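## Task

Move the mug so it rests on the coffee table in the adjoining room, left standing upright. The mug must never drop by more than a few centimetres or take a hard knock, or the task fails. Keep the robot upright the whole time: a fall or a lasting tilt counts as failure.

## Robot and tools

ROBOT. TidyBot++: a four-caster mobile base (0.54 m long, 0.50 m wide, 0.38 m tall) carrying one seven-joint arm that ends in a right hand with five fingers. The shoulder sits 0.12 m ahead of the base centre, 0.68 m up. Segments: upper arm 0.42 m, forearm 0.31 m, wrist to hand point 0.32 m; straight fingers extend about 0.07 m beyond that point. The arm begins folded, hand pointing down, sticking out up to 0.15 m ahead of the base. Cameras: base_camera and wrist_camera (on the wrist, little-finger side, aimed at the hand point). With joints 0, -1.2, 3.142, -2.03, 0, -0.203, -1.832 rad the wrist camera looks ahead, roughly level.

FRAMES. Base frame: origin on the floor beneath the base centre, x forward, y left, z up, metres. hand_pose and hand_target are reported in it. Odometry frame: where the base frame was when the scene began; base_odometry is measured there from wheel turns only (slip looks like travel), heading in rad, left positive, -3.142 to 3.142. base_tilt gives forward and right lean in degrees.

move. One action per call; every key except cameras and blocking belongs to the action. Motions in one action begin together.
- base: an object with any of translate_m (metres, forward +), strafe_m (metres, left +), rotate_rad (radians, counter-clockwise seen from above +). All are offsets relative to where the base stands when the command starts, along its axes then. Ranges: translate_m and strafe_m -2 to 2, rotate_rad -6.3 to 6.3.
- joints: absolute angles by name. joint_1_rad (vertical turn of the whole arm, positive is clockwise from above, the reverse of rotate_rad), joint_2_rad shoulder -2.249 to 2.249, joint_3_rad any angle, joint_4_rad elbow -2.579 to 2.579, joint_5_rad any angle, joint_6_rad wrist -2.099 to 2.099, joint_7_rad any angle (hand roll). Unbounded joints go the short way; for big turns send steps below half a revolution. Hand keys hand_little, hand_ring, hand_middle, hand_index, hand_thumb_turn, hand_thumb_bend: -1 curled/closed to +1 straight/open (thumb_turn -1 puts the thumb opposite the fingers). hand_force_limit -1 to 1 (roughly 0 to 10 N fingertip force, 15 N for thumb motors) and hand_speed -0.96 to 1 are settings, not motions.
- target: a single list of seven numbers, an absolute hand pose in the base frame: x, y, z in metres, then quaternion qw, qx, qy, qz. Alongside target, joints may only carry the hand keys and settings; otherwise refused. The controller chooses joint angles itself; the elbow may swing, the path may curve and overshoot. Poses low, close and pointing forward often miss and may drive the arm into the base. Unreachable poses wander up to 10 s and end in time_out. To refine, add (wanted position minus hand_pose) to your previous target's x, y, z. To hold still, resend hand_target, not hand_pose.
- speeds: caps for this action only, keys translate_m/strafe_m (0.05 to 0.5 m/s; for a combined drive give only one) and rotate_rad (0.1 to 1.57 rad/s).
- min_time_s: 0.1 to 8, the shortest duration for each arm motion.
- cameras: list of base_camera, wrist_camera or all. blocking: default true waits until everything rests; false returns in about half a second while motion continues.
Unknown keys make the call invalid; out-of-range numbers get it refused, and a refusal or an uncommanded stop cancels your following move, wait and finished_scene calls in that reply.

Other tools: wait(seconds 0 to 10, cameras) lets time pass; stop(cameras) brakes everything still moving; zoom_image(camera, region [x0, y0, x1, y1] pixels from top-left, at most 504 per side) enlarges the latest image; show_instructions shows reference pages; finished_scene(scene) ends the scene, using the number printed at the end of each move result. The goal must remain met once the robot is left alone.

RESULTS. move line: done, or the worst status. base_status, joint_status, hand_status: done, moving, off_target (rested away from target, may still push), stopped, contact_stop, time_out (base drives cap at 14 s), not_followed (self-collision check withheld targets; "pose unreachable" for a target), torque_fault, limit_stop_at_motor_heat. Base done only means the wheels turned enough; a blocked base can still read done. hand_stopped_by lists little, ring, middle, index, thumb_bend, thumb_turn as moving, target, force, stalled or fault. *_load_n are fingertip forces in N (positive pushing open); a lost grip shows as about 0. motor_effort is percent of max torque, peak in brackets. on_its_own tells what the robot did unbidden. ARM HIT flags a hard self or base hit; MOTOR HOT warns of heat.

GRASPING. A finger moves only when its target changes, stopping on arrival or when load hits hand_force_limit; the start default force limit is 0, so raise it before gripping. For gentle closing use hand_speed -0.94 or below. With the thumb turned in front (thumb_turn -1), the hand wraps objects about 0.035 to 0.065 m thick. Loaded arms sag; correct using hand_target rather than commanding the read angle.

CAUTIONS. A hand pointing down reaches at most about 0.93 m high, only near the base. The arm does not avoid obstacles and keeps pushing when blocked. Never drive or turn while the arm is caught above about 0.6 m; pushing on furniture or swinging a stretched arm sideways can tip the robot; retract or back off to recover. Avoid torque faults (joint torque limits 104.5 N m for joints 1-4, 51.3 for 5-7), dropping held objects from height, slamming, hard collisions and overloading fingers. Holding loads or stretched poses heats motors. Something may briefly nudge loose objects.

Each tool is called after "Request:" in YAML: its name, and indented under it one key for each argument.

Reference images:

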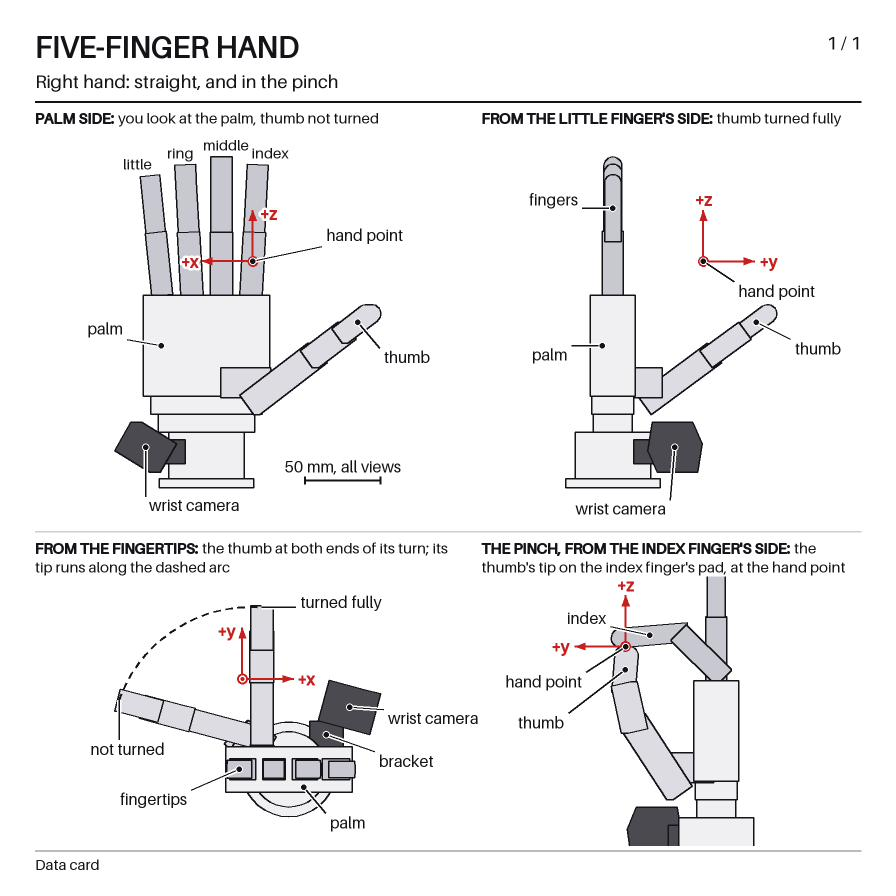

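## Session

Request:
move:
  joints: {"joint_1_rad":0,"joint_2_rad":-1.23,"joint_3_rad":3.142,"joint_4_rad":-2.0,"joint_5_rad":0,"joint_6_rad":-0.25,"joint_7_rad":-1.832}
  cameras: ["all"]

Request:
move:
  base: {"rotate_rad":1.1}
  cameras: ["all"]

Request:
move:
  base: {"rotate_rad":1.1}
  cameras: ["all"]

Request:
move:
  base: {"rotate_rad":1.1}
  cameras: ["all"]

Scene clock: 3.50 s.
move: done
base_odometry: x=+0.000 y=+0.000 heading=+0.000
base_tilt: forward=+0.4 right=-0.6
base_status: not commanded
joint_positions: joint_1_rad=-0.024 joint_2_rad=-1.199 joint_3_rad=+3.134 joint_4_rad=-2.025 joint_5_rad=-0.046 joint_6_rad=-0.337 joint_7_rad=+4.370 hand_little=+1.000 hand_ring=+1.000 hand_middle=+1.000 hand_index=+1.000 hand_thumb_turn=+1.000 hand_thumb_bend=+1.000 hand_force_limit=+0.000 hand_speed=-0.800
joint_status: all done
hand_stopped_by: target,target,target,target,target,target
little_load_n: 0.0
ring_load_n: -0.5
middle_load_n: 0.0
index_load_n: 0.0
thumb_bend_load_n: 0.0
thumb_turn_load_n: 0.0
motor_effort: joint_1_rad=+1(2) joint_2_rad=+16(17) joint_3_rad=+0(2) joint_4_rad=+11(15) joint_5_rad=+0(1) joint_6_rad=+7(8) joint_7_rad=+0(2)
hand_pose: x=+0.2753 y=-0.0306 z=+1.1291 quat_wxyz=(+0.174, -0.542, +0.089, -0.818) (m; base frame)
hand_target: x=+0.2394 y=-0.0490 z=+1.1781 quat_wxyz=(+0.114, -0.484, +0.064, -0.865) (m; base frame)
hand_status: not commanded
pictures: base_camera, wrist_camera
Images, in order (width x height): base_camera 644x364, wrist_camera 504x504.

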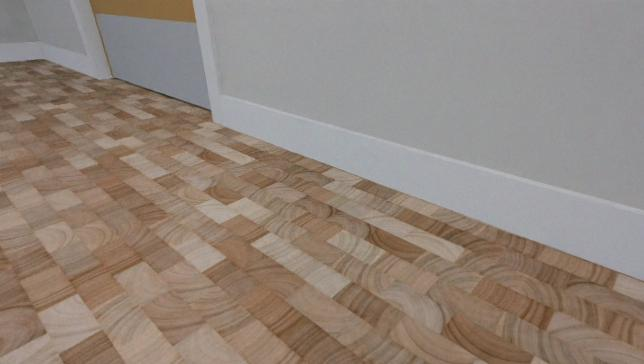

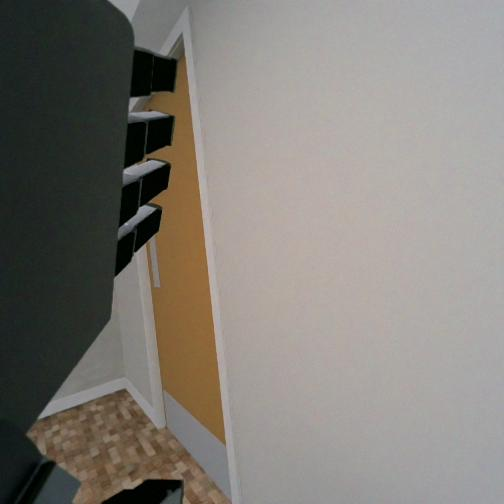

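Scene clock: 5.47 s.
move: done
base_odometry: x=+0.000 y=+0.000 heading=+1.099
base_tilt: forward=+0.4 right=-0.6
base_status: done
joint_positions: joint_1_rad=-0.020 joint_2_rad=-1.199 joint_3_rad=+3.134 joint_4_rad=-2.025 joint_5_rad=-0.046 joint_6_rad=-0.337 joint_7_rad=+4.372 hand_little=+1.000 hand_ring=+1.000 hand_middle=+1.000 hand_index=+1.000 hand_thumb_turn=+1.000 hand_thumb_bend=+1.000 hand_force_limit=+0.000 hand_speed=-0.800
joint_status: not commanded
hand_stopped_by: target,target,target,target,target,target
little_load_n: 0.0
ring_load_n: -0.5
middle_load_n: 0.0
index_load_n: 0.0
thumb_bend_load_n: 0.0
thumb_turn_load_n: 0.0
motor_effort: joint_1_rad=+1(2) joint_2_rad=+16(16) joint_3_rad=+0(1) joint_4_rad=+11(12) joint_5_rad=+0(1) joint_6_rad=+7(7) joint_7_rad=+0(1)
hand_pose: x=+0.2751 y=-0.0314 z=+1.1293 quat_wxyz=(+0.171, -0.542, +0.090, -0.818) (m; base frame)
hand_target: x=+0.2394 y=-0.0490 z=+1.1781 quat_wxyz=(+0.114, -0.484, +0.064, -0.865) (m; base frame)
hand_status: not commanded
pictures: base_camera, wrist_camera
Images, in order (width x height): base_camera 644x364, wrist_camera 504x504.

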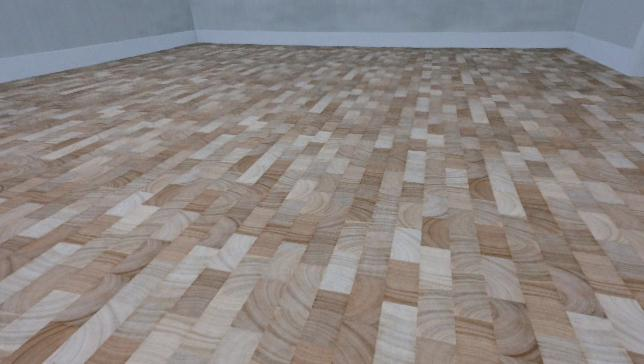

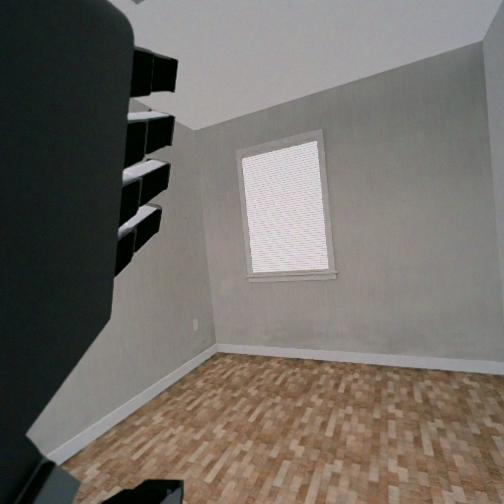

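Scene clock: 7.43 s.
move: done
base_odometry: x=+0.000 y=+0.000 heading=+2.199
base_tilt: forward=+0.5 right=-0.6
base_status: done
joint_positions: joint_1_rad=-0.019 joint_2_rad=-1.199 joint_3_rad=+3.134 joint_4_rad=-2.025 joint_5_rad=-0.046 joint_6_rad=-0.336 joint_7_rad=+4.372 hand_little=+1.000 hand_ring=+1.000 hand_middle=+1.000 hand_index=+1.000 hand_thumb_turn=+1.000 hand_thumb_bend=+1.000 hand_force_limit=+0.000 hand_speed=-0.800
joint_status: not commanded
hand_stopped_by: target,target,target,target,target,target
little_load_n: 0.0
ring_load_n: 0.0
middle_load_n: 0.0
index_load_n: 0.0
thumb_bend_load_n: 0.0
thumb_turn_load_n: 0.0
motor_effort: joint_1_rad=+1(2) joint_2_rad=+15(16) joint_3_rad=+0(1) joint_4_rad=+11(12) joint_5_rad=+0(1) joint_6_rad=+7(7) joint_7_rad=+0(1)
hand_pose: x=+0.2751 y=-0.0316 z=+1.1293 quat_wxyz=(+0.171, -0.541, +0.090, -0.818) (m; base frame)
hand_target: x=+0.2394 y=-0.0490 z=+1.1781 quat_wxyz=(+0.114, -0.484, +0.064, -0.865) (m; base frame)
hand_status: not commanded
pictures: base_camera, wrist_camera
Images, in order (width x height): base_camera 644x364, wrist_camera 504x504.

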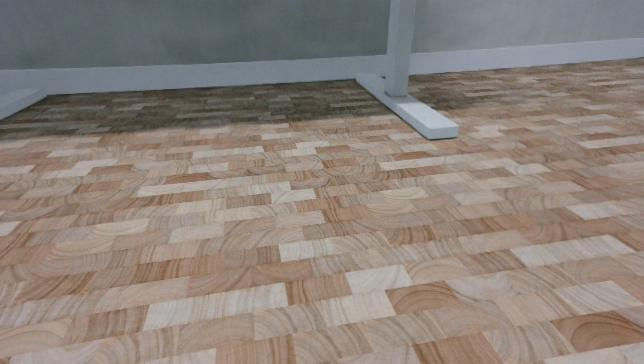

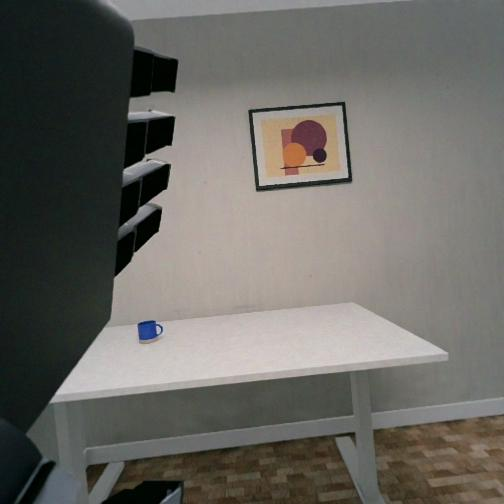

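Scene clock: 9.40 s.
move: done
base_odometry: x=+0.000 y=+0.000 heading=-2.985
base_tilt: forward=+0.4 right=-0.6
base_status: done
joint_positions: joint_1_rad=-0.018 joint_2_rad=-1.199 joint_3_rad=+3.134 joint_4_rad=-2.025 joint_5_rad=-0.046 joint_6_rad=-0.336 joint_7_rad=+4.372 hand_little=+1.000 hand_ring=+1.000 hand_middle=+1.000 hand_index=+1.000 hand_thumb_turn=+1.000 hand_thumb_bend=+1.000 hand_force_limit=+0.000 hand_speed=-0.800
joint_status: not commanded
hand_stopped_by: target,target,target,target,target,target
little_load_n: 0.0
ring_load_n: 0.0
middle_load_n: 0.0
index_load_n: 0.0
thumb_bend_load_n: 0.0
thumb_turn_load_n: 0.0
motor_effort: joint_1_rad=+1(2) joint_2_rad=+15(16) joint_3_rad=+0(1) joint_4_rad=+11(12) joint_5_rad=+0(1) joint_6_rad=+7(7) joint_7_rad=+0(1)
hand_pose: x=+0.2751 y=-0.0317 z=+1.1293 quat_wxyz=(+0.170, -0.541, +0.090, -0.818) (m; base frame)
hand_target: x=+0.2394 y=-0.0490 z=+1.1781 quat_wxyz=(+0.114, -0.484, +0.064, -0.865) (m; base frame)
hand_status: not commanded
pictures: base_camera, wrist_camera
Images, in order (width x height): base_camera 644x364, wrist_camera 504x504.

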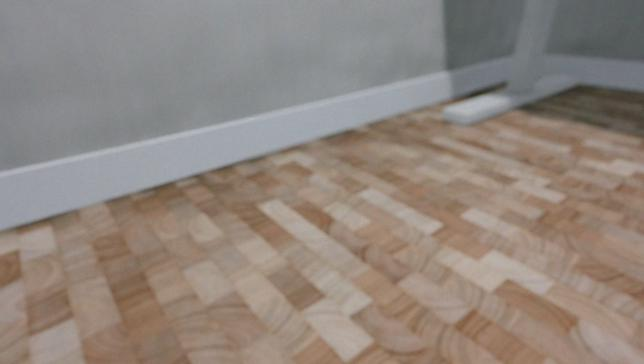

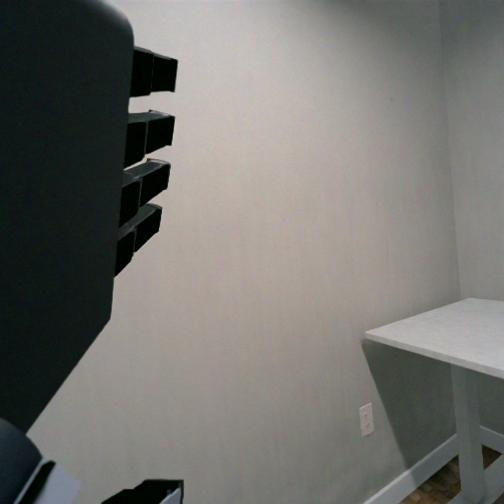

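Request:
move:
  base: {"rotate_rad":-0.839}

Request:
move:
  base: {"translate_m":0.3, "strafe_m":0.0}
  joints: {"joint_6_rad":-0.4,"hand_thumb_turn":-1, "hand_speed":0.0}
  cameras: ["all"]

Scene clock: 12.50 s.
move: done
base_odometry: x=+0.000 y=+0.000 heading=+2.460
base_tilt: forward=+0.5 right=-0.6
base_status: done
joint_positions: joint_1_rad=-0.017 joint_2_rad=-1.199 joint_3_rad=+3.134 joint_4_rad=-2.025 joint_5_rad=-0.046 joint_6_rad=-0.336 joint_7_rad=+4.372 hand_little=+1.000 hand_ring=+1.000 hand_middle=+1.000 hand_index=+1.000 hand_thumb_turn=+1.000 hand_thumb_bend=+1.000 hand_force_limit=+0.000 hand_speed=-0.800
joint_status: not commanded
hand_stopped_by: target,target,target,target,target,target
little_load_n: 0.0
ring_load_n: 0.0
middle_load_n: 0.0
index_load_n: 0.0
thumb_bend_load_n: 0.0
thumb_turn_load_n: 0.0
motor_effort: joint_1_rad=+1(2) joint_2_rad=+16(16) joint_3_rad=+0(1) joint_4_rad=+12(12) joint_5_rad=+1(1) joint_6_rad=+7(7) joint_7_rad=+0(1)
hand_pose: x=+0.2750 y=-0.0319 z=+1.1294 quat_wxyz=(+0.170, -0.541, +0.090, -0.819) (m; base frame)
hand_target: x=+0.2394 y=-0.0490 z=+1.1781 quat_wxyz=(+0.114, -0.484, +0.064, -0.865) (m; base frame)
hand_status: not commanded
pictures: none

Scene clock: 14.27 s.
move: done
base_odometry: x=-0.233 y=+0.189 heading=+2.460
base_tilt: forward=+0.5 right=-0.6
base_status: done
joint_positions: joint_1_rad=-0.017 joint_2_rad=-1.202 joint_3_rad=+3.134 joint_4_rad=-2.020 joint_5_rad=-0.046 joint_6_rad=-0.411 joint_7_rad=+4.373 hand_little=+1.000 hand_ring=+1.000 hand_middle=+1.000 hand_index=+1.000 hand_thumb_turn=-1.000 hand_thumb_bend=+1.000 hand_force_limit=+0.000 hand_speed=+0.000
joint_status: all done
hand_stopped_by: target,target,target,target,target,target
little_load_n: 0.0
ring_load_n: 0.0
middle_load_n: 0.0
index_load_n: 0.0
thumb_bend_load_n: 0.0
thumb_turn_load_n: 0.5
motor_effort: joint_1_rad=+1(1) joint_2_rad=+15(19) joint_3_rad=+0(1) joint_4_rad=+11(12) joint_5_rad=+0(1) joint_6_rad=+7(8) joint_7_rad=+0(1)
hand_pose: x=+0.2777 y=-0.0311 z=+1.1089 quat_wxyz=(+0.166, -0.569, +0.094, -0.800) (m; base frame)
hand_target: x=+0.2555 y=-0.0490 z=+1.1321 quat_wxyz=(+0.109, -0.547, +0.072, -0.827) (m; base frame)
hand_status: not commanded
pictures: base_camera, wrist_camera
Images, in order (width x height): base_camera 644x364, wrist_camera 504x504.

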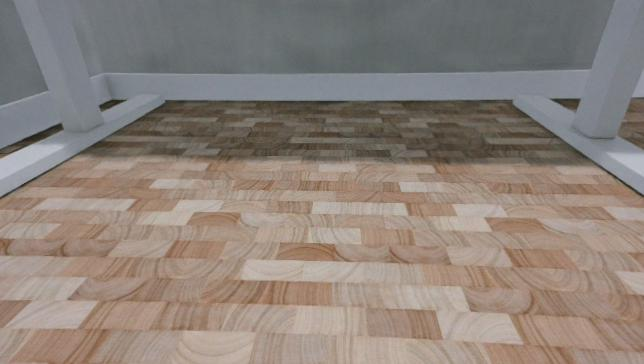

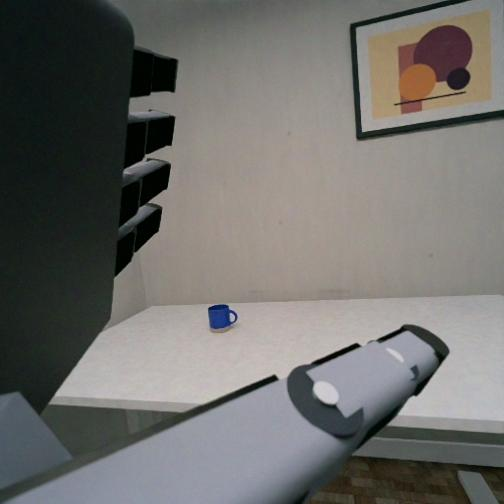

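Request:
move:
  base: {"translate_m":0.29, "strafe_m":0.07}
  speeds: {"translate_m":0.3}

Request:
move:
  target: [0.48, 0.09, 0.95, 0.2706, -0.6533, 0.6533, -0.2706]
  min_time_s: 2.5
  cameras: ["all"]

Scene clock: 16.47 s.
move: done
base_odometry: x=-0.502 y=+0.318 heading=+2.460
base_tilt: forward=+0.4 right=-0.5
base_status: done
joint_positions: joint_1_rad=-0.017 joint_2_rad=-1.203 joint_3_rad=+3.134 joint_4_rad=-2.020 joint_5_rad=-0.046 joint_6_rad=-0.411 joint_7_rad=+4.373 hand_little=+1.000 hand_ring=+1.000 hand_middle=+1.000 hand_index=+1.000 hand_thumb_turn=-1.000 hand_thumb_bend=+1.000 hand_force_limit=+0.000 hand_speed=+0.000
joint_status: not commanded
hand_stopped_by: target,target,target,target,target,target
little_load_n: 0.0
ring_load_n: 0.0
middle_load_n: 0.0
index_load_n: 0.0
thumb_bend_load_n: 0.0
thumb_turn_load_n: 0.0
motor_effort: joint_1_rad=+1(1) joint_2_rad=+15(18) joint_3_rad=+0(1) joint_4_rad=+11(13) joint_5_rad=+0(1) joint_6_rad=+7(7) joint_7_rad=+0(1)
hand_pose: x=+0.2773 y=-0.0311 z=+1.1090 quat_wxyz=(+0.166, -0.568, +0.094, -0.800) (m; base frame)
hand_target: x=+0.2555 y=-0.0490 z=+1.1321 quat_wxyz=(+0.109, -0.547, +0.072, -0.827) (m; base frame)
hand_status: not commanded
pictures: none

Scene clock: 19.63 s.
move: done
base_odometry: x=-0.502 y=+0.318 heading=+2.460
base_tilt: forward=+0.4 right=-0.6
base_status: not commanded
joint_positions: joint_1_rad=-0.290 joint_2_rad=-0.261 joint_3_rad=+3.134 joint_4_rad=-1.420 joint_5_rad=+0.170 joint_6_rad=-1.175 joint_7_rad=+2.920 hand_little=+1.000 hand_ring=+1.000 hand_middle=+1.000 hand_index=+1.000 hand_thumb_turn=-1.000 hand_thumb_bend=+1.000 hand_force_limit=+0.000 hand_speed=+0.000
joint_status: not commanded
hand_stopped_by: target,target,target,target,target,target
little_load_n: 0.0
ring_load_n: 0.0
middle_load_n: 0.0
index_load_n: 0.0
thumb_bend_load_n: 0.0
thumb_turn_load_n: 0.0
motor_effort: joint_1_rad=+1(1) joint_2_rad=-7(17) joint_3_rad=-1(1) joint_4_rad=+13(13) joint_5_rad=+1(2) joint_6_rad=+5(7) joint_7_rad=+0(1)
hand_pose: x=+0.4826 y=+0.1017 z=+0.9516 quat_wxyz=(+0.296, -0.671, +0.623, -0.271) (m; base frame)
hand_target: x=+0.4800 y=+0.0900 z=+0.9500 quat_wxyz=(+0.271, -0.653, +0.653, -0.271) (m; base frame)
hand_status: done (0.012 m and 4.9 deg from the pose sent, 0.285 m and 92.1 deg at the start)
pictures: base_camera, wrist_camera
Images, in order (width x height): base_camera 644x364, wrist_camera 504x504.

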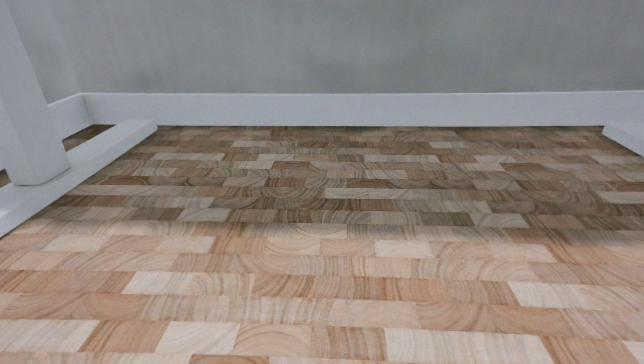

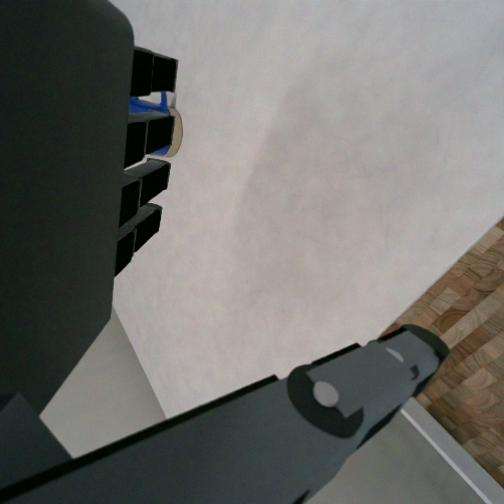

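Request:
move:
  base: {"translate_m":0.12}
  speeds: {"translate_m":0.2}
  target: [0.56, 0.13, 0.94, 0.2706, -0.6533, 0.6533, -0.2706]
  min_time_s: 1.5
  cameras: ["all"]

Scene clock: 21.97 s.
move: done
base_odometry: x=-0.596 y=+0.393 heading=+2.460
base_tilt: forward=+0.5 right=-0.6
base_status: done
joint_positions: joint_1_rad=-0.239 joint_2_rad=-0.080 joint_3_rad=+3.023 joint_4_rad=-1.296 joint_5_rad=+0.198 joint_6_rad=-1.176 joint_7_rad=+2.861 hand_little=+1.000 hand_ring=+1.000 hand_middle=+1.000 hand_index=+1.000 hand_thumb_turn=-1.000 hand_thumb_bend=+1.000 hand_force_limit=+0.000 hand_speed=+0.000
joint_status: not commanded
hand_stopped_by: target,target,target,target,target,target
little_load_n: 0.0
ring_load_n: 0.0
middle_load_n: 0.0
index_load_n: 0.0
thumb_bend_load_n: 0.0
thumb_turn_load_n: 0.0
motor_effort: joint_1_rad=+1(1) joint_2_rad=-12(14) joint_3_rad=-1(1) joint_4_rad=+13(14) joint_5_rad=+2(2) joint_6_rad=+4(5) joint_7_rad=+0(0)
hand_pose: x=+0.5400 y=+0.1430 z=+0.9380 quat_wxyz=(+0.278, -0.682, +0.626, -0.256) (m; base frame)
hand_target: x=+0.5600 y=+0.1300 z=+0.9400 quat_wxyz=(+0.271, -0.653, +0.653, -0.271) (m; base frame)
hand_status: done (0.024 m and 4.9 deg from the pose sent, 0.083 m and 4.9 deg at the start)
pictures: base_camera, wrist_camera
Images, in order (width x height): base_camera 644x364, wrist_camera 504x504.

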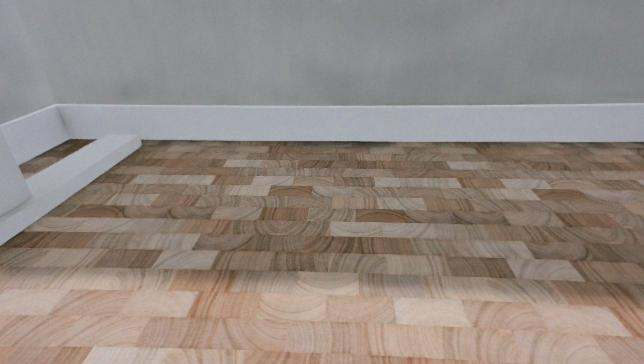

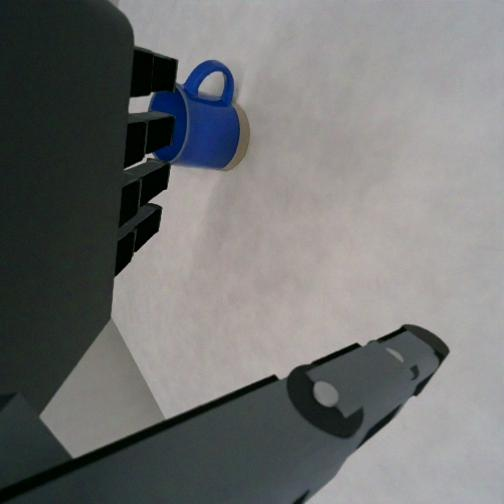

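Request:
move:
  target: [0.73, 0.14, 0.92, 0.2706, -0.6533, 0.6533, -0.2706]
  min_time_s: 2.5
  cameras: ["wrist_camera"]

Scene clock: 25.43 s.
move: done
base_odometry: x=-0.596 y=+0.393 heading=+2.460
base_tilt: forward=+0.4 right=-0.6
base_status: not commanded
joint_positions: joint_1_rad=-0.191 joint_2_rad=+0.315 joint_3_rad=+3.010 joint_4_rad=-0.870 joint_5_rad=+0.214 joint_6_rad=-1.176 joint_7_rad=+2.861 hand_little=+1.000 hand_ring=+1.000 hand_middle=+1.000 hand_index=+1.000 hand_thumb_turn=-1.000 hand_thumb_bend=+1.000 hand_force_limit=+0.000 hand_speed=+0.000
joint_status: not commanded
hand_stopped_by: target,target,target,target,target,target
little_load_n: 0.0
ring_load_n: 0.0
middle_load_n: 0.0
index_load_n: 0.0
thumb_bend_load_n: 0.0
thumb_turn_load_n: 0.0
motor_effort: joint_1_rad=+1(1) joint_2_rad=-24(26) joint_3_rad=-1(2) joint_4_rad=+13(14) joint_5_rad=+1(2) joint_6_rad=+4(5) joint_7_rad=+0(1)
hand_pose: x=+0.7103 y=+0.1610 z=+0.9353 quat_wxyz=(+0.294, -0.658, +0.645, -0.255) (m; base frame)
hand_target: x=+0.7300 y=+0.1400 z=+0.9200 quat_wxyz=(+0.271, -0.653, +0.653, -0.271) (m; base frame)
hand_status: done (0.033 m and 3.4 deg from the pose sent, 0.191 m and 4.9 deg at the start)
pictures: wrist_camera
Images, in order (width x height): wrist_camera 504x504.

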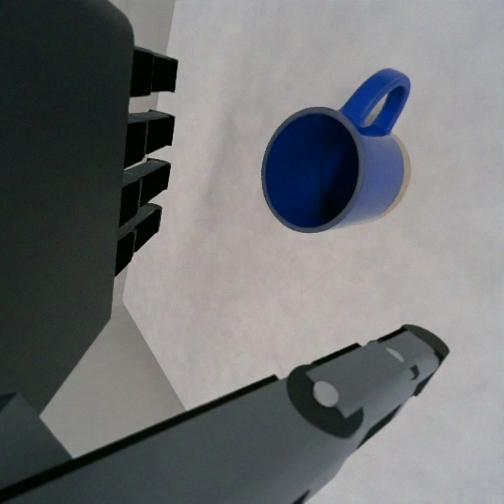

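Request:
move:
  target: [0.765, 0.122, 0.875, 0.2706, -0.6533, 0.6533, -0.2706]
  min_time_s: 1.5
  cameras: ["wrist_camera"]

Scene clock: 29.93 s.
move: done
base_odometry: x=-0.596 y=+0.393 heading=+2.460
base_tilt: forward=+0.5 right=-0.6
base_status: not commanded
joint_positions: joint_1_rad=-0.122 joint_2_rad=+0.356 joint_3_rad=+2.986 joint_4_rad=-0.884 joint_5_rad=+0.214 joint_6_rad=-1.138 joint_7_rad=+2.861 hand_little=+1.000 hand_ring=+1.000 hand_middle=+1.000 hand_index=+1.000 hand_thumb_turn=-1.000 hand_thumb_bend=+1.000 hand_force_limit=+0.000 hand_speed=+0.000
joint_status: not commanded
hand_stopped_by: target,target,target,target,target,target
little_load_n: 0.0
ring_load_n: 0.0
middle_load_n: 0.0
index_load_n: 0.0
thumb_bend_load_n: 0.0
thumb_turn_load_n: 0.0
motor_effort: joint_1_rad=+1(1) joint_2_rad=-26(27) joint_3_rad=-1(2) joint_4_rad=+13(14) joint_5_rad=+1(2) joint_6_rad=+4(5) joint_7_rad=+0(0)
hand_pose: x=+0.7347 y=+0.1359 z=+0.9107 quat_wxyz=(+0.285, -0.646, +0.661, -0.253) (m; base frame)
hand_target: x=+0.7650 y=+0.1220 z=+0.8750 quat_wxyz=(+0.271, -0.653, +0.653, -0.271) (m; base frame)
hand_status: done (0.049 m and 2.8 deg from the pose sent, 0.090 m and 3.4 deg at the start)
pictures: wrist_camera
Images, in order (width x height): wrist_camera 504x504.

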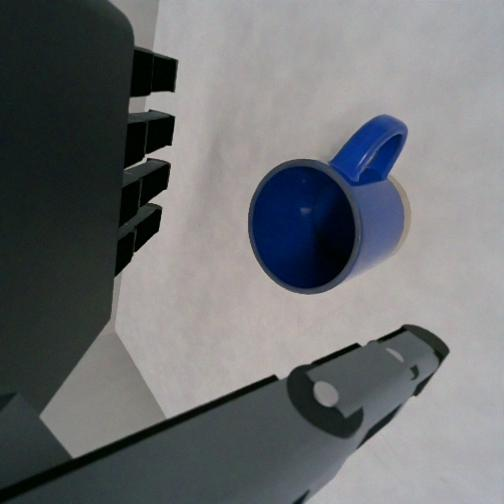

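Request:
move:
  target: [0.77, 0.115, 0.845, 0.2706, -0.6533, 0.6533, -0.2706]
  min_time_s: 1.5
  cameras: ["wrist_camera"]

Scene clock: 31.93 s.
move: done
base_odometry: x=-0.596 y=+0.393 heading=+2.460
base_tilt: forward=+0.4 right=-0.5
base_status: not commanded
joint_positions: joint_1_rad=-0.088 joint_2_rad=+0.356 joint_3_rad=+2.963 joint_4_rad=-0.989 joint_5_rad=+0.220 joint_6_rad=-1.039 joint_7_rad=+2.861 hand_little=+1.000 hand_ring=+1.000 hand_middle=+1.000 hand_index=+1.000 hand_thumb_turn=-1.000 hand_thumb_bend=+1.000 hand_force_limit=+0.000 hand_speed=+0.000
joint_status: not commanded
hand_stopped_by: target,target,target,target,target,target
little_load_n: 0.0
ring_load_n: 0.0
middle_load_n: 0.0
index_load_n: 0.5
thumb_bend_load_n: 0.0
thumb_turn_load_n: 0.0
motor_effort: joint_1_rad=+1(1) joint_2_rad=-26(27) joint_3_rad=-2(2) joint_4_rad=+13(14) joint_5_rad=+2(2) joint_6_rad=+5(5) joint_7_rad=+0(1)
hand_pose: x=+0.7425 y=+0.1299 z=+0.8778 quat_wxyz=(+0.282, -0.650, +0.659, -0.252) (m; base frame)
hand_target: x=+0.7700 y=+0.1150 z=+0.8450 quat_wxyz=(+0.271, -0.653, +0.653, -0.271) (m; base frame)
hand_status: done (0.045 m and 2.6 deg from the pose sent, 0.077 m and 2.8 deg at the start)
pictures: wrist_camera
Images, in order (width x height): wrist_camera 504x504.

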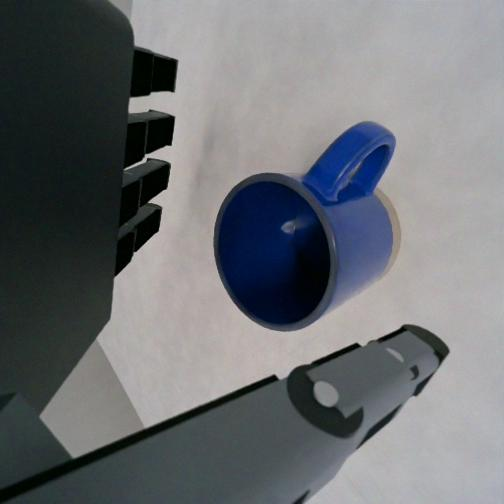

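Request:
move:
  target: [0.77, 0.115, 0.815, 0.2706, -0.6533, 0.6533, -0.2706]
  min_time_s: 1.5
  cameras: ["wrist_camera"]

Scene clock: 33.87 s.
move: done
base_odometry: x=-0.596 y=+0.393 heading=+2.460
base_tilt: forward=+0.4 right=-0.6
base_status: not commanded
joint_positions: joint_1_rad=-0.071 joint_2_rad=+0.356 joint_3_rad=+2.947 joint_4_rad=-1.096 joint_5_rad=+0.246 joint_6_rad=-0.943 joint_7_rad=+2.861 hand_little=+1.000 hand_ring=+1.000 hand_middle=+1.000 hand_index=+1.000 hand_thumb_turn=-1.000 hand_thumb_bend=+1.000 hand_force_limit=+0.000 hand_speed=+0.000
joint_status: not commanded
hand_stopped_by: target,target,target,target,target,target
little_load_n: 0.0
ring_load_n: 0.0
middle_load_n: 0.0
index_load_n: 0.0
thumb_bend_load_n: 0.0
thumb_turn_load_n: 0.0
motor_effort: joint_1_rad=+1(1) joint_2_rad=-26(27) joint_3_rad=-1(2) joint_4_rad=+13(14) joint_5_rad=+1(2) joint_6_rad=+4(5) joint_7_rad=+0(0)
hand_pose: x=+0.7457 y=+0.1265 z=+0.8432 quat_wxyz=(+0.274, -0.660, +0.651, -0.257) (m; base frame)
hand_target: x=+0.7700 y=+0.1150 z=+0.8150 quat_wxyz=(+0.271, -0.653, +0.653, -0.271) (m; base frame)
hand_status: done (0.039 m and 1.8 deg from the pose sent, 0.070 m and 2.6 deg at the start)
pictures: wrist_camera
Images, in order (width x height): wrist_camera 504x504.

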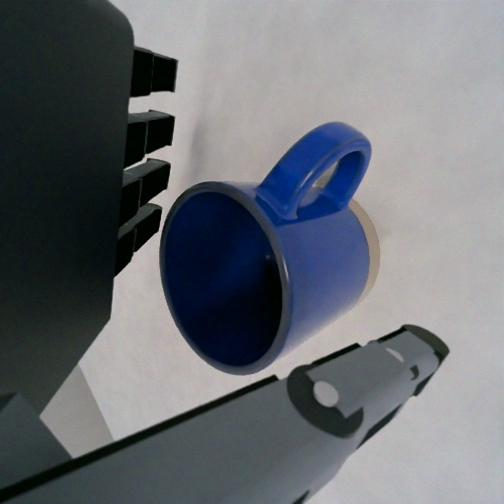

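Request:
move:
  joints: {"hand_middle":-0.6,"hand_index":-0.6,"hand_thumb_bend":-0.5,"hand_force_limit":-0.3,"hand_speed":-0.92}
  cameras: ["wrist_camera"]

Scene clock: 40.63 s.
move: off_target
base_odometry: x=-0.596 y=+0.393 heading=+2.460
base_tilt: forward=+0.5 right=-0.6
base_status: not commanded
joint_positions: joint_1_rad=-0.071 joint_2_rad=+0.356 joint_3_rad=+2.947 joint_4_rad=-1.096 joint_5_rad=+0.248 joint_6_rad=-0.934 joint_7_rad=+2.861 hand_little=+1.000 hand_ring=+1.000 hand_middle=+0.418 hand_index=+0.470 hand_thumb_turn=-1.000 hand_thumb_bend=+0.730 hand_force_limit=-0.300 hand_speed=-0.920
joint_status: hand_middle off_target (ended at +0.418, target -0.600); hand_index off_target (ended at +0.470, target -0.600); hand_thumb_bend off_target (ended at +0.730, target -0.500); the others done
hand_stopped_by: target,target,force,force,force,target
little_load_n: 0.0
ring_load_n: 0.0
middle_load_n: 4.0
index_load_n: 1.5
thumb_bend_load_n: 7.0
thumb_turn_load_n: 0.5
motor_effort: joint_1_rad=+1(1) joint_2_rad=-26(27) joint_3_rad=-2(3) joint_4_rad=+13(14) joint_5_rad=+1(2) joint_6_rad=+4(5) joint_7_rad=+0(1)
hand_pose: x=+0.7484 y=+0.1266 z=+0.8450 quat_wxyz=(+0.277, -0.659, +0.649, -0.260) (m; base frame)
hand_target: x=+0.7700 y=+0.1150 z=+0.8150 quat_wxyz=(+0.271, -0.653, +0.653, -0.271) (m; base frame)
hand_status: not commanded
pictures: wrist_camera
Images, in order (width x height): wrist_camera 504x504.

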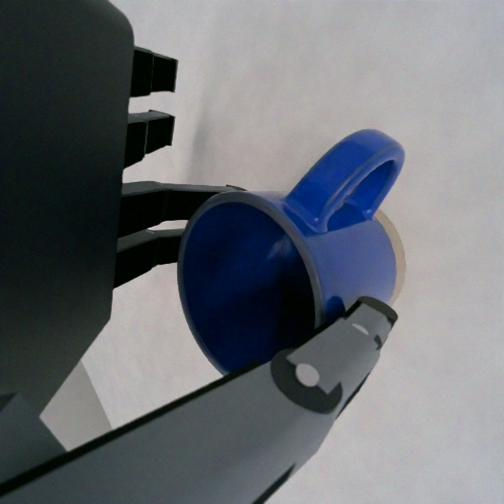

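Request:
move:
  joints: {"hand_middle":-0.7,"hand_index":-0.7,"hand_thumb_bend":-0.6,"hand_force_limit":0.1,"hand_speed":-0.92}
  cameras: ["wrist_camera"]

Scene clock: 41.33 s.
move: off_target
base_odometry: x=-0.596 y=+0.393 heading=+2.460
base_tilt: forward=+0.5 right=-0.6
base_status: not commanded
joint_positions: joint_1_rad=-0.071 joint_2_rad=+0.356 joint_3_rad=+2.947 joint_4_rad=-1.096 joint_5_rad=+0.248 joint_6_rad=-0.933 joint_7_rad=+2.861 hand_little=+1.000 hand_ring=+1.000 hand_middle=+0.412 hand_index=+0.449 hand_thumb_turn=-1.000 hand_thumb_bend=+0.730 hand_force_limit=+0.100 hand_speed=-0.920
joint_status: hand_middle off_target (ended at +0.412, target -0.700); hand_index off_target (ended at +0.449, target -0.700); hand_thumb_bend off_target (ended at +0.730, target -0.600); the others done
hand_stopped_by: target,target,force,force,force,target
little_load_n: 0.0
ring_load_n: 0.0
middle_load_n: 3.0
index_load_n: 5.0
thumb_bend_load_n: 11.5
thumb_turn_load_n: -0.5
motor_effort: joint_1_rad=+1(1) joint_2_rad=-26(26) joint_3_rad=-2(2) joint_4_rad=+14(14) joint_5_rad=+1(2) joint_6_rad=+4(5) joint_7_rad=+0(1)
hand_pose: x=+0.7485 y=+0.1266 z=+0.8451 quat_wxyz=(+0.277, -0.659, +0.649, -0.260) (m; base frame)
hand_target: x=+0.7700 y=+0.1150 z=+0.8150 quat_wxyz=(+0.271, -0.653, +0.653, -0.271) (m; base frame)
hand_status: not commanded
pictures: wrist_camera
Images, in order (width x height): wrist_camera 504x504.

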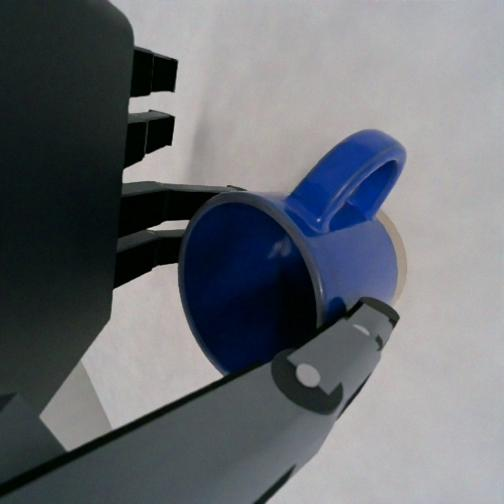

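Request:
move:
  target: [0.765, 0.115, 0.855, 0.2706, -0.6533, 0.6533, -0.2706]
  min_time_s: 2
  cameras: ["wrist_camera"]

Scene clock: 43.70 s.
move: done
base_odometry: x=-0.596 y=+0.393 heading=+2.460
base_tilt: forward=+0.5 right=-0.6
base_status: not commanded
joint_positions: joint_1_rad=-0.071 joint_2_rad=+0.359 joint_3_rad=+2.947 joint_4_rad=-1.053 joint_5_rad=+0.248 joint_6_rad=-0.933 joint_7_rad=+2.861 hand_little=+1.000 hand_ring=+1.000 hand_middle=+0.412 hand_index=+0.449 hand_thumb_turn=-1.000 hand_thumb_bend=+0.730 hand_force_limit=+0.100 hand_speed=-0.920
joint_status: not commanded
hand_stopped_by: target,target,force,force,force,target
little_load_n: 0.0
ring_load_n: 0.0
middle_load_n: 3.0
index_load_n: 5.0
thumb_bend_load_n: 12.0
thumb_turn_load_n: -0.5
motor_effort: joint_1_rad=+1(1) joint_2_rad=-29(30) joint_3_rad=-2(3) joint_4_rad=+16(16) joint_5_rad=+1(2) joint_6_rad=+6(6) joint_7_rad=+0(1)
hand_pose: x=+0.7584 y=+0.1276 z=+0.8653 quat_wxyz=(+0.293, -0.651, +0.646, -0.270) (m; base frame)
hand_target: x=+0.7650 y=+0.1150 z=+0.8550 quat_wxyz=(+0.271, -0.653, +0.653, -0.271) (m; base frame)
hand_status: done (0.018 m and 2.7 deg from the pose sent, 0.023 m and 1.6 deg at the start)
pictures: wrist_camera
Images, in order (width x height): wrist_camera 504x504.

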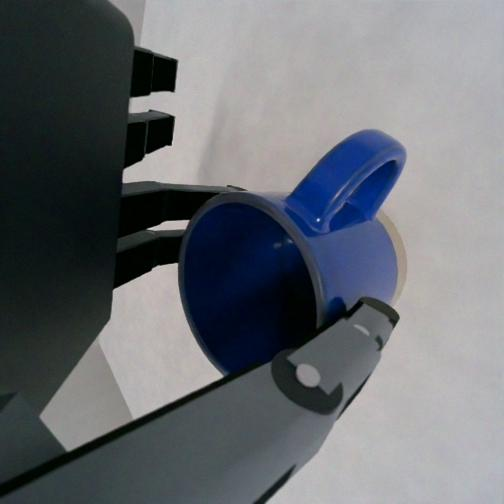

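Request:
move:
  target: [0.70, 0.115, 0.93, 0.2706, -0.6533, 0.6533, -0.2706]
  min_time_s: 2

Request:
move:
  base: {"translate_m":-0.28}
  speeds: {"translate_m":0.2}
  target: [0.50, 0.11, 0.94, 0.2706, -0.6533, 0.6533, -0.2706]
  min_time_s: 2
  cameras: ["wrist_camera"]

Scene clock: 46.23 s.
move: done
base_odometry: x=-0.596 y=+0.393 heading=+2.460
base_tilt: forward=+0.5 right=-0.6
base_status: not commanded
joint_positions: joint_1_rad=-0.077 joint_2_rad=+0.314 joint_3_rad=+2.953 joint_4_rad=-0.978 joint_5_rad=+0.248 joint_6_rad=-1.113 joint_7_rad=+2.861 hand_little=+1.000 hand_ring=+1.000 hand_middle=+0.412 hand_index=+0.449 hand_thumb_turn=-1.000 hand_thumb_bend=+0.730 hand_force_limit=+0.100 hand_speed=-0.920
joint_status: not commanded
hand_stopped_by: target,target,force,force,force,target
little_load_n: 0.0
ring_load_n: 0.0
middle_load_n: 3.0
index_load_n: 4.5
thumb_bend_load_n: 12.0
thumb_turn_load_n: -0.5
motor_effort: joint_1_rad=+1(1) joint_2_rad=-27(30) joint_3_rad=-2(2) joint_4_rad=+15(16) joint_5_rad=+2(2) joint_6_rad=+6(6) joint_7_rad=+0(1)
hand_pose: x=+0.7192 y=+0.1139 z=+0.8965 quat_wxyz=(+0.265, -0.649, +0.664, -0.261) (m; base frame)
hand_target: x=+0.7000 y=+0.1150 z=+0.9300 quat_wxyz=(+0.271, -0.653, +0.653, -0.271) (m; base frame)
hand_status: done (0.039 m and 1.8 deg from the pose sent, 0.088 m and 2.7 deg at the start)
pictures: none

Scene clock: 48.53 s.
move: done
base_odometry: x=-0.378 y=+0.217 heading=+2.461
base_tilt: forward=+0.5 right=-0.6
base_status: done
joint_positions: joint_1_rad=-0.262 joint_2_rad=-0.168 joint_3_rad=+3.058 joint_4_rad=-1.361 joint_5_rad=+0.248 joint_6_rad=-1.147 joint_7_rad=+2.861 hand_little=+1.000 hand_ring=+1.000 hand_middle=+0.412 hand_index=+0.449 hand_thumb_turn=-1.000 hand_thumb_bend=+0.730 hand_force_limit=+0.100 hand_speed=-0.920
joint_status: not commanded
hand_stopped_by: target,target,force,force,force,target
little_load_n: 0.0
ring_load_n: 0.0
middle_load_n: 3.0
index_load_n: 4.5
thumb_bend_load_n: 12.0
thumb_turn_load_n: -0.5
motor_effort: joint_1_rad=+1(2) joint_2_rad=-12(32) joint_3_rad=+0(2) joint_4_rad=+15(16) joint_5_rad=+2(3) joint_6_rad=+6(7) joint_7_rad=+0(0)
hand_pose: x=+0.5223 y=+0.1163 z=+0.9514 quat_wxyz=(+0.285, -0.670, +0.620, -0.292) (m; base frame)
hand_target: x=+0.5000 y=+0.1100 z=+0.9400 quat_wxyz=(+0.271, -0.653, +0.653, -0.271) (m; base frame)
hand_status: done (0.026 m and 5.2 deg from the pose sent, 0.223 m and 1.8 deg at the start)
pictures: wrist_camera
Images, in order (width x height): wrist_camera 504x504.

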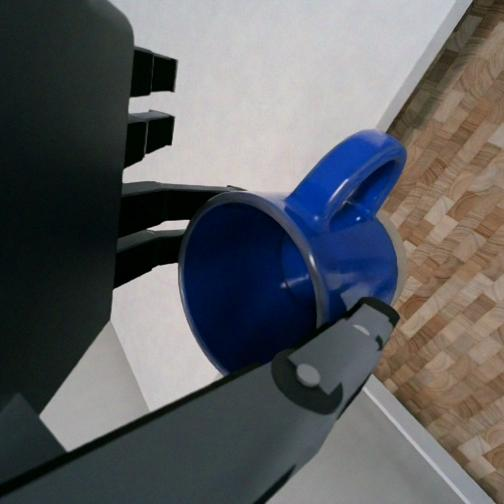

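Request:
move:
  joints: {"joint_1_rad":0,"joint_2_rad":-1.2,"joint_3_rad":3.142,"joint_4_rad":-2.03,"joint_5_rad":0,"joint_6_rad":-1.5,"joint_7_rad":3.1}
  min_time_s: 2.5
  base: {"strafe_m":-1.65, "translate_m":-0.05, "rotate_rad":-3.1416}
  speeds: {"rotate_rad":0.8}
  cameras: ["all"]

Scene clock: 54.53 s.
move: done
base_odometry: x=+0.699 y=+1.468 heading=-0.680
base_tilt: forward=+0.4 right=-0.6
base_status: done
joint_positions: joint_1_rad=-0.019 joint_2_rad=-1.163 joint_3_rad=+3.121 joint_4_rad=-2.008 joint_5_rad=+0.060 joint_6_rad=-1.440 joint_7_rad=+3.023 hand_little=+1.000 hand_ring=+1.000 hand_middle=+0.412 hand_index=+0.449 hand_thumb_turn=-1.000 hand_thumb_bend=+0.730 hand_force_limit=+0.100 hand_speed=-0.920
joint_status: all done
hand_stopped_by: target,target,force,force,force,target
little_load_n: 0.0
ring_load_n: 0.0
middle_load_n: 0.0
index_load_n: 6.5
thumb_bend_load_n: 10.5
thumb_turn_load_n: -1.5
motor_effort: joint_1_rad=+1(3) joint_2_rad=+15(17) joint_3_rad=+0(3) joint_4_rad=+11(16) joint_5_rad=+1(4) joint_6_rad=+6(8) joint_7_rad=+0(1)
hand_pose: x=+0.1750 y=+0.0232 z=+0.8020 quat_wxyz=(+0.290, -0.609, +0.675, -0.299) (m; base frame)
hand_target: x=+0.1520 y=+0.0346 z=+0.7821 quat_wxyz=(+0.285, -0.636, +0.663, -0.273) (m; base frame)
hand_status: not commanded
pictures: base_camera, wrist_camera
Images, in order (width x height): base_camera 644x364, wrist_camera 504x504.

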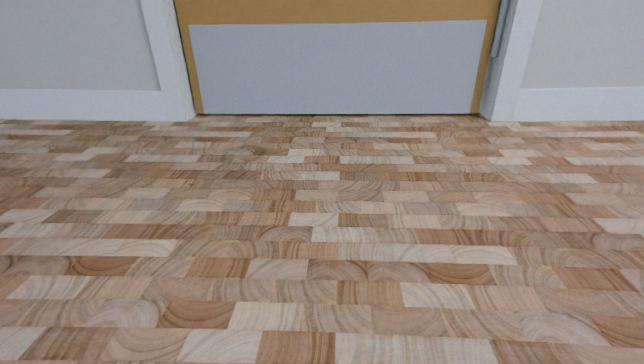

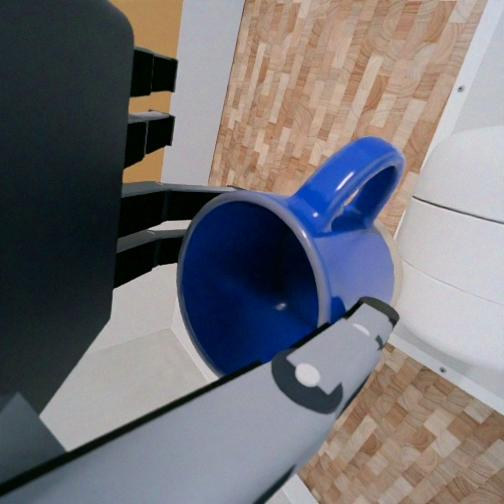

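Request:
move:
  joints: {"hand_middle":-0.8,"hand_force_limit":0.1}
  cameras: ["wrist_camera"]

Scene clock: 55.27 s.
move: off_target
base_odometry: x=+0.699 y=+1.468 heading=-0.680
base_tilt: forward=+0.4 right=-0.6
base_status: not commanded
joint_positions: joint_1_rad=-0.019 joint_2_rad=-1.163 joint_3_rad=+3.121 joint_4_rad=-2.008 joint_5_rad=+0.060 joint_6_rad=-1.440 joint_7_rad=+3.023 hand_little=+1.000 hand_ring=+1.000 hand_middle=+0.392 hand_index=+0.449 hand_thumb_turn=-1.000 hand_thumb_bend=+0.730 hand_force_limit=+0.100 hand_speed=-0.920
joint_status: hand_middle off_target (ended at +0.392, target -0.800); the others done
hand_stopped_by: target,target,force,force,force,target
little_load_n: 0.0
ring_load_n: 0.0
middle_load_n: 8.0
index_load_n: 2.5
thumb_bend_load_n: 13.0
thumb_turn_load_n: 0.5
motor_effort: joint_1_rad=+1(1) joint_2_rad=+15(16) joint_3_rad=+0(1) joint_4_rad=+11(13) joint_5_rad=+0(1) joint_6_rad=+5(6) joint_7_rad=+0(0)
hand_pose: x=+0.1750 y=+0.0232 z=+0.8020 quat_wxyz=(+0.290, -0.609, +0.675, -0.299) (m; base frame)
hand_target: x=+0.1520 y=+0.0346 z=+0.7821 quat_wxyz=(+0.285, -0.636, +0.663, -0.273) (m; base frame)
hand_status: not commanded
pictures: wrist_camera
Images, in order (width x height): wrist_camera 504x504.

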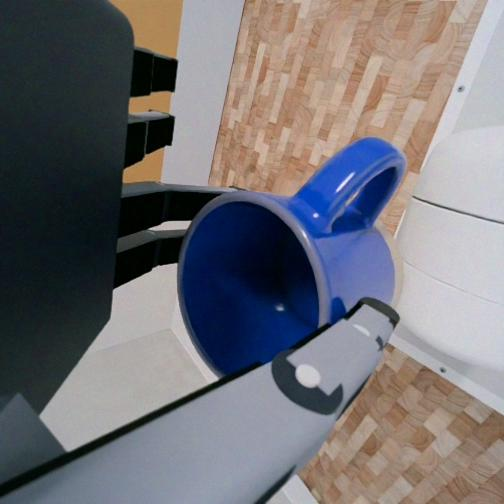

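Request:
move:
  base: {"translate_m":2.0, "strafe_m":0.03}
  speeds: {"translate_m":0.25}
  joints: {"hand_index":-0.8}
  cameras: ["base_camera"]

Request:
move:
  base: {"translate_m":0.55}
  speeds: {"translate_m":0.3}

Request:
move:
  base: {"rotate_rad":-1.57}
  speeds: {"rotate_rad":0.8}
  cameras: ["all"]

Scene clock: 65.17 s.
move: off_target
base_odometry: x=+2.273 y=+0.233 heading=-0.679
base_tilt: forward=+0.5 right=-0.6
base_status: done
joint_positions: joint_1_rad=-0.015 joint_2_rad=-1.172 joint_3_rad=+3.127 joint_4_rad=-2.009 joint_5_rad=+0.057 joint_6_rad=-1.440 joint_7_rad=+3.023 hand_little=+1.000 hand_ring=+1.000 hand_middle=+0.392 hand_index=+0.436 hand_thumb_turn=-1.000 hand_thumb_bend=+0.731 hand_force_limit=+0.100 hand_speed=-0.920
joint_status: hand_index off_target (ended at +0.436, target -0.800)
hand_stopped_by: target,target,force,force,force,target
little_load_n: 0.0
ring_load_n: 0.0
middle_load_n: 4.5
index_load_n: 7.5
thumb_bend_load_n: 15.5
thumb_turn_load_n: -1.0
motor_effort: joint_1_rad=+1(5) joint_2_rad=+15(19) joint_3_rad=+0(3) joint_4_rad=+11(13) joint_5_rad=+0(2) joint_6_rad=+5(6) joint_7_rad=+0(1)
hand_pose: x=+0.1739 y=+0.0233 z=+0.8024 quat_wxyz=(+0.294, -0.605, +0.676, -0.300) (m; base frame)
hand_target: x=+0.1520 y=+0.0346 z=+0.7821 quat_wxyz=(+0.285, -0.636, +0.663, -0.273) (m; base frame)
hand_status: not commanded
pictures: base_camera
Images, in order (width x height): base_camera 644x364.

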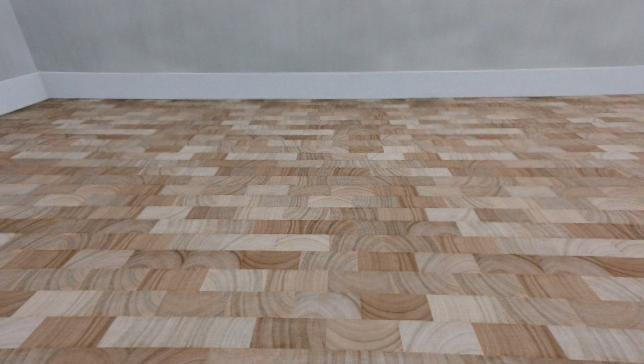

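Scene clock: 67.87 s.
move: done
base_odometry: x=+2.701 y=-0.112 heading=-0.679
base_tilt: forward=+0.4 right=-0.7
base_status: done
joint_positions: joint_1_rad=-0.015 joint_2_rad=-1.173 joint_3_rad=+3.127 joint_4_rad=-2.009 joint_5_rad=+0.057 joint_6_rad=-1.440 joint_7_rad=+3.023 hand_little=+1.000 hand_ring=+1.000 hand_middle=+0.392 hand_index=+0.436 hand_thumb_turn=-1.000 hand_thumb_bend=+0.731 hand_force_limit=+0.100 hand_speed=-0.920
joint_status: not commanded
hand_stopped_by: target,target,force,force,force,target
little_load_n: 0.0
ring_load_n: 0.0
middle_load_n: 4.0
index_load_n: 8.0
thumb_bend_load_n: 15.0
thumb_turn_load_n: -1.0
motor_effort: joint_1_rad=+1(1) joint_2_rad=+16(18) joint_3_rad=+0(1) joint_4_rad=+11(12) joint_5_rad=+0(1) joint_6_rad=+5(5) joint_7_rad=+0(0)
hand_pose: x=+0.1738 y=+0.0233 z=+0.8025 quat_wxyz=(+0.295, -0.605, +0.676, -0.300) (m; base frame)
hand_target: x=+0.1520 y=+0.0346 z=+0.7821 quat_wxyz=(+0.285, -0.636, +0.663, -0.273) (m; base frame)
hand_status: not commanded
pictures: none

Scene clock: 70.63 s.
move: done
base_odometry: x=+2.701 y=-0.112 heading=-2.248
base_tilt: forward=+0.4 right=-0.6
base_status: done
joint_positions: joint_1_rad=-0.015 joint_2_rad=-1.173 joint_3_rad=+3.127 joint_4_rad=-2.009 joint_5_rad=+0.057 joint_6_rad=-1.440 joint_7_rad=+3.023 hand_little=+1.000 hand_ring=+1.000 hand_middle=+0.392 hand_index=+0.436 hand_thumb_turn=-1.000 hand_thumb_bend=+0.731 hand_force_limit=+0.100 hand_speed=-0.920
joint_status: not commanded
hand_stopped_by: target,target,force,force,force,target
little_load_n: 0.0
ring_load_n: 0.0
middle_load_n: 4.5
index_load_n: 7.5
thumb_bend_load_n: 15.0
thumb_turn_load_n: -1.0
motor_effort: joint_1_rad=+1(2) joint_2_rad=+15(17) joint_3_rad=+0(1) joint_4_rad=+10(12) joint_5_rad=+0(0) joint_6_rad=+4(5) joint_7_rad=+0(0)
hand_pose: x=+0.1738 y=+0.0233 z=+0.8025 quat_wxyz=(+0.295, -0.605, +0.676, -0.300) (m; base frame)
hand_target: x=+0.1520 y=+0.0346 z=+0.7821 quat_wxyz=(+0.285, -0.636, +0.663, -0.273) (m; base frame)
hand_status: not commanded
pictures: base_camera, wrist_camera
Images, in order (width x height): base_camera 644x364, wrist_camera 504x504.

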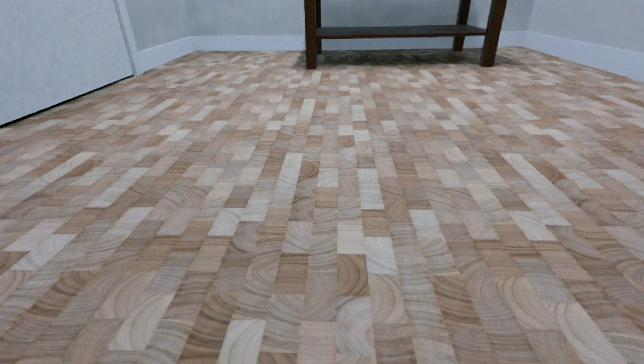

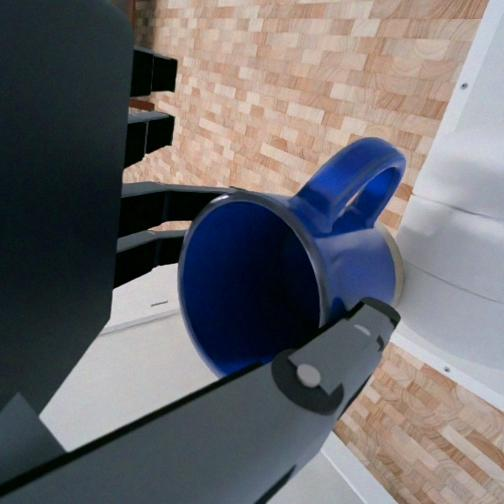

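Request:
move:
  base: {"translate_m":1.2, "strafe_m":-0.42}
  cameras: ["base_camera"]

Scene clock: 74.47 s.
move: done
base_odometry: x=+1.622 y=-0.784 heading=-2.249
base_tilt: forward=+0.4 right=-0.6
base_status: done
joint_positions: joint_1_rad=-0.015 joint_2_rad=-1.173 joint_3_rad=+3.127 joint_4_rad=-2.009 joint_5_rad=+0.056 joint_6_rad=-1.440 joint_7_rad=+3.023 hand_little=+1.000 hand_ring=+1.000 hand_middle=+0.392 hand_index=+0.436 hand_thumb_turn=-1.000 hand_thumb_bend=+0.731 hand_force_limit=+0.100 hand_speed=-0.920
joint_status: not commanded
hand_stopped_by: target,target,force,force,force,target
little_load_n: 0.0
ring_load_n: 0.0
middle_load_n: 4.0
index_load_n: 8.0
thumb_bend_load_n: 15.5
thumb_turn_load_n: -1.0
motor_effort: joint_1_rad=+1(1) joint_2_rad=+15(18) joint_3_rad=+0(1) joint_4_rad=+11(12) joint_5_rad=+0(1) joint_6_rad=+5(6) joint_7_rad=+0(1)
hand_pose: x=+0.1738 y=+0.0234 z=+0.8025 quat_wxyz=(+0.295, -0.605, +0.676, -0.300) (m; base frame)
hand_target: x=+0.1520 y=+0.0346 z=+0.7821 quat_wxyz=(+0.285, -0.636, +0.663, -0.273) (m; base frame)
hand_status: not commanded
pictures: base_camera
Images, in order (width x height): base_camera 644x364.

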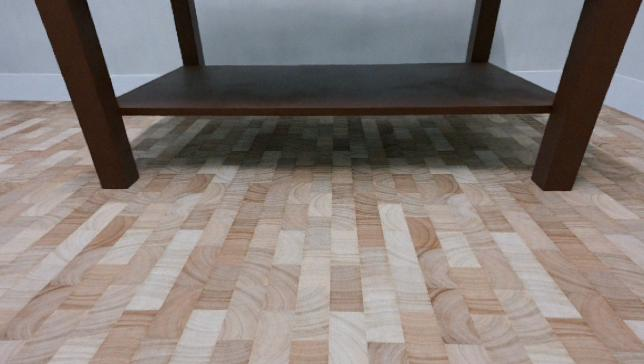

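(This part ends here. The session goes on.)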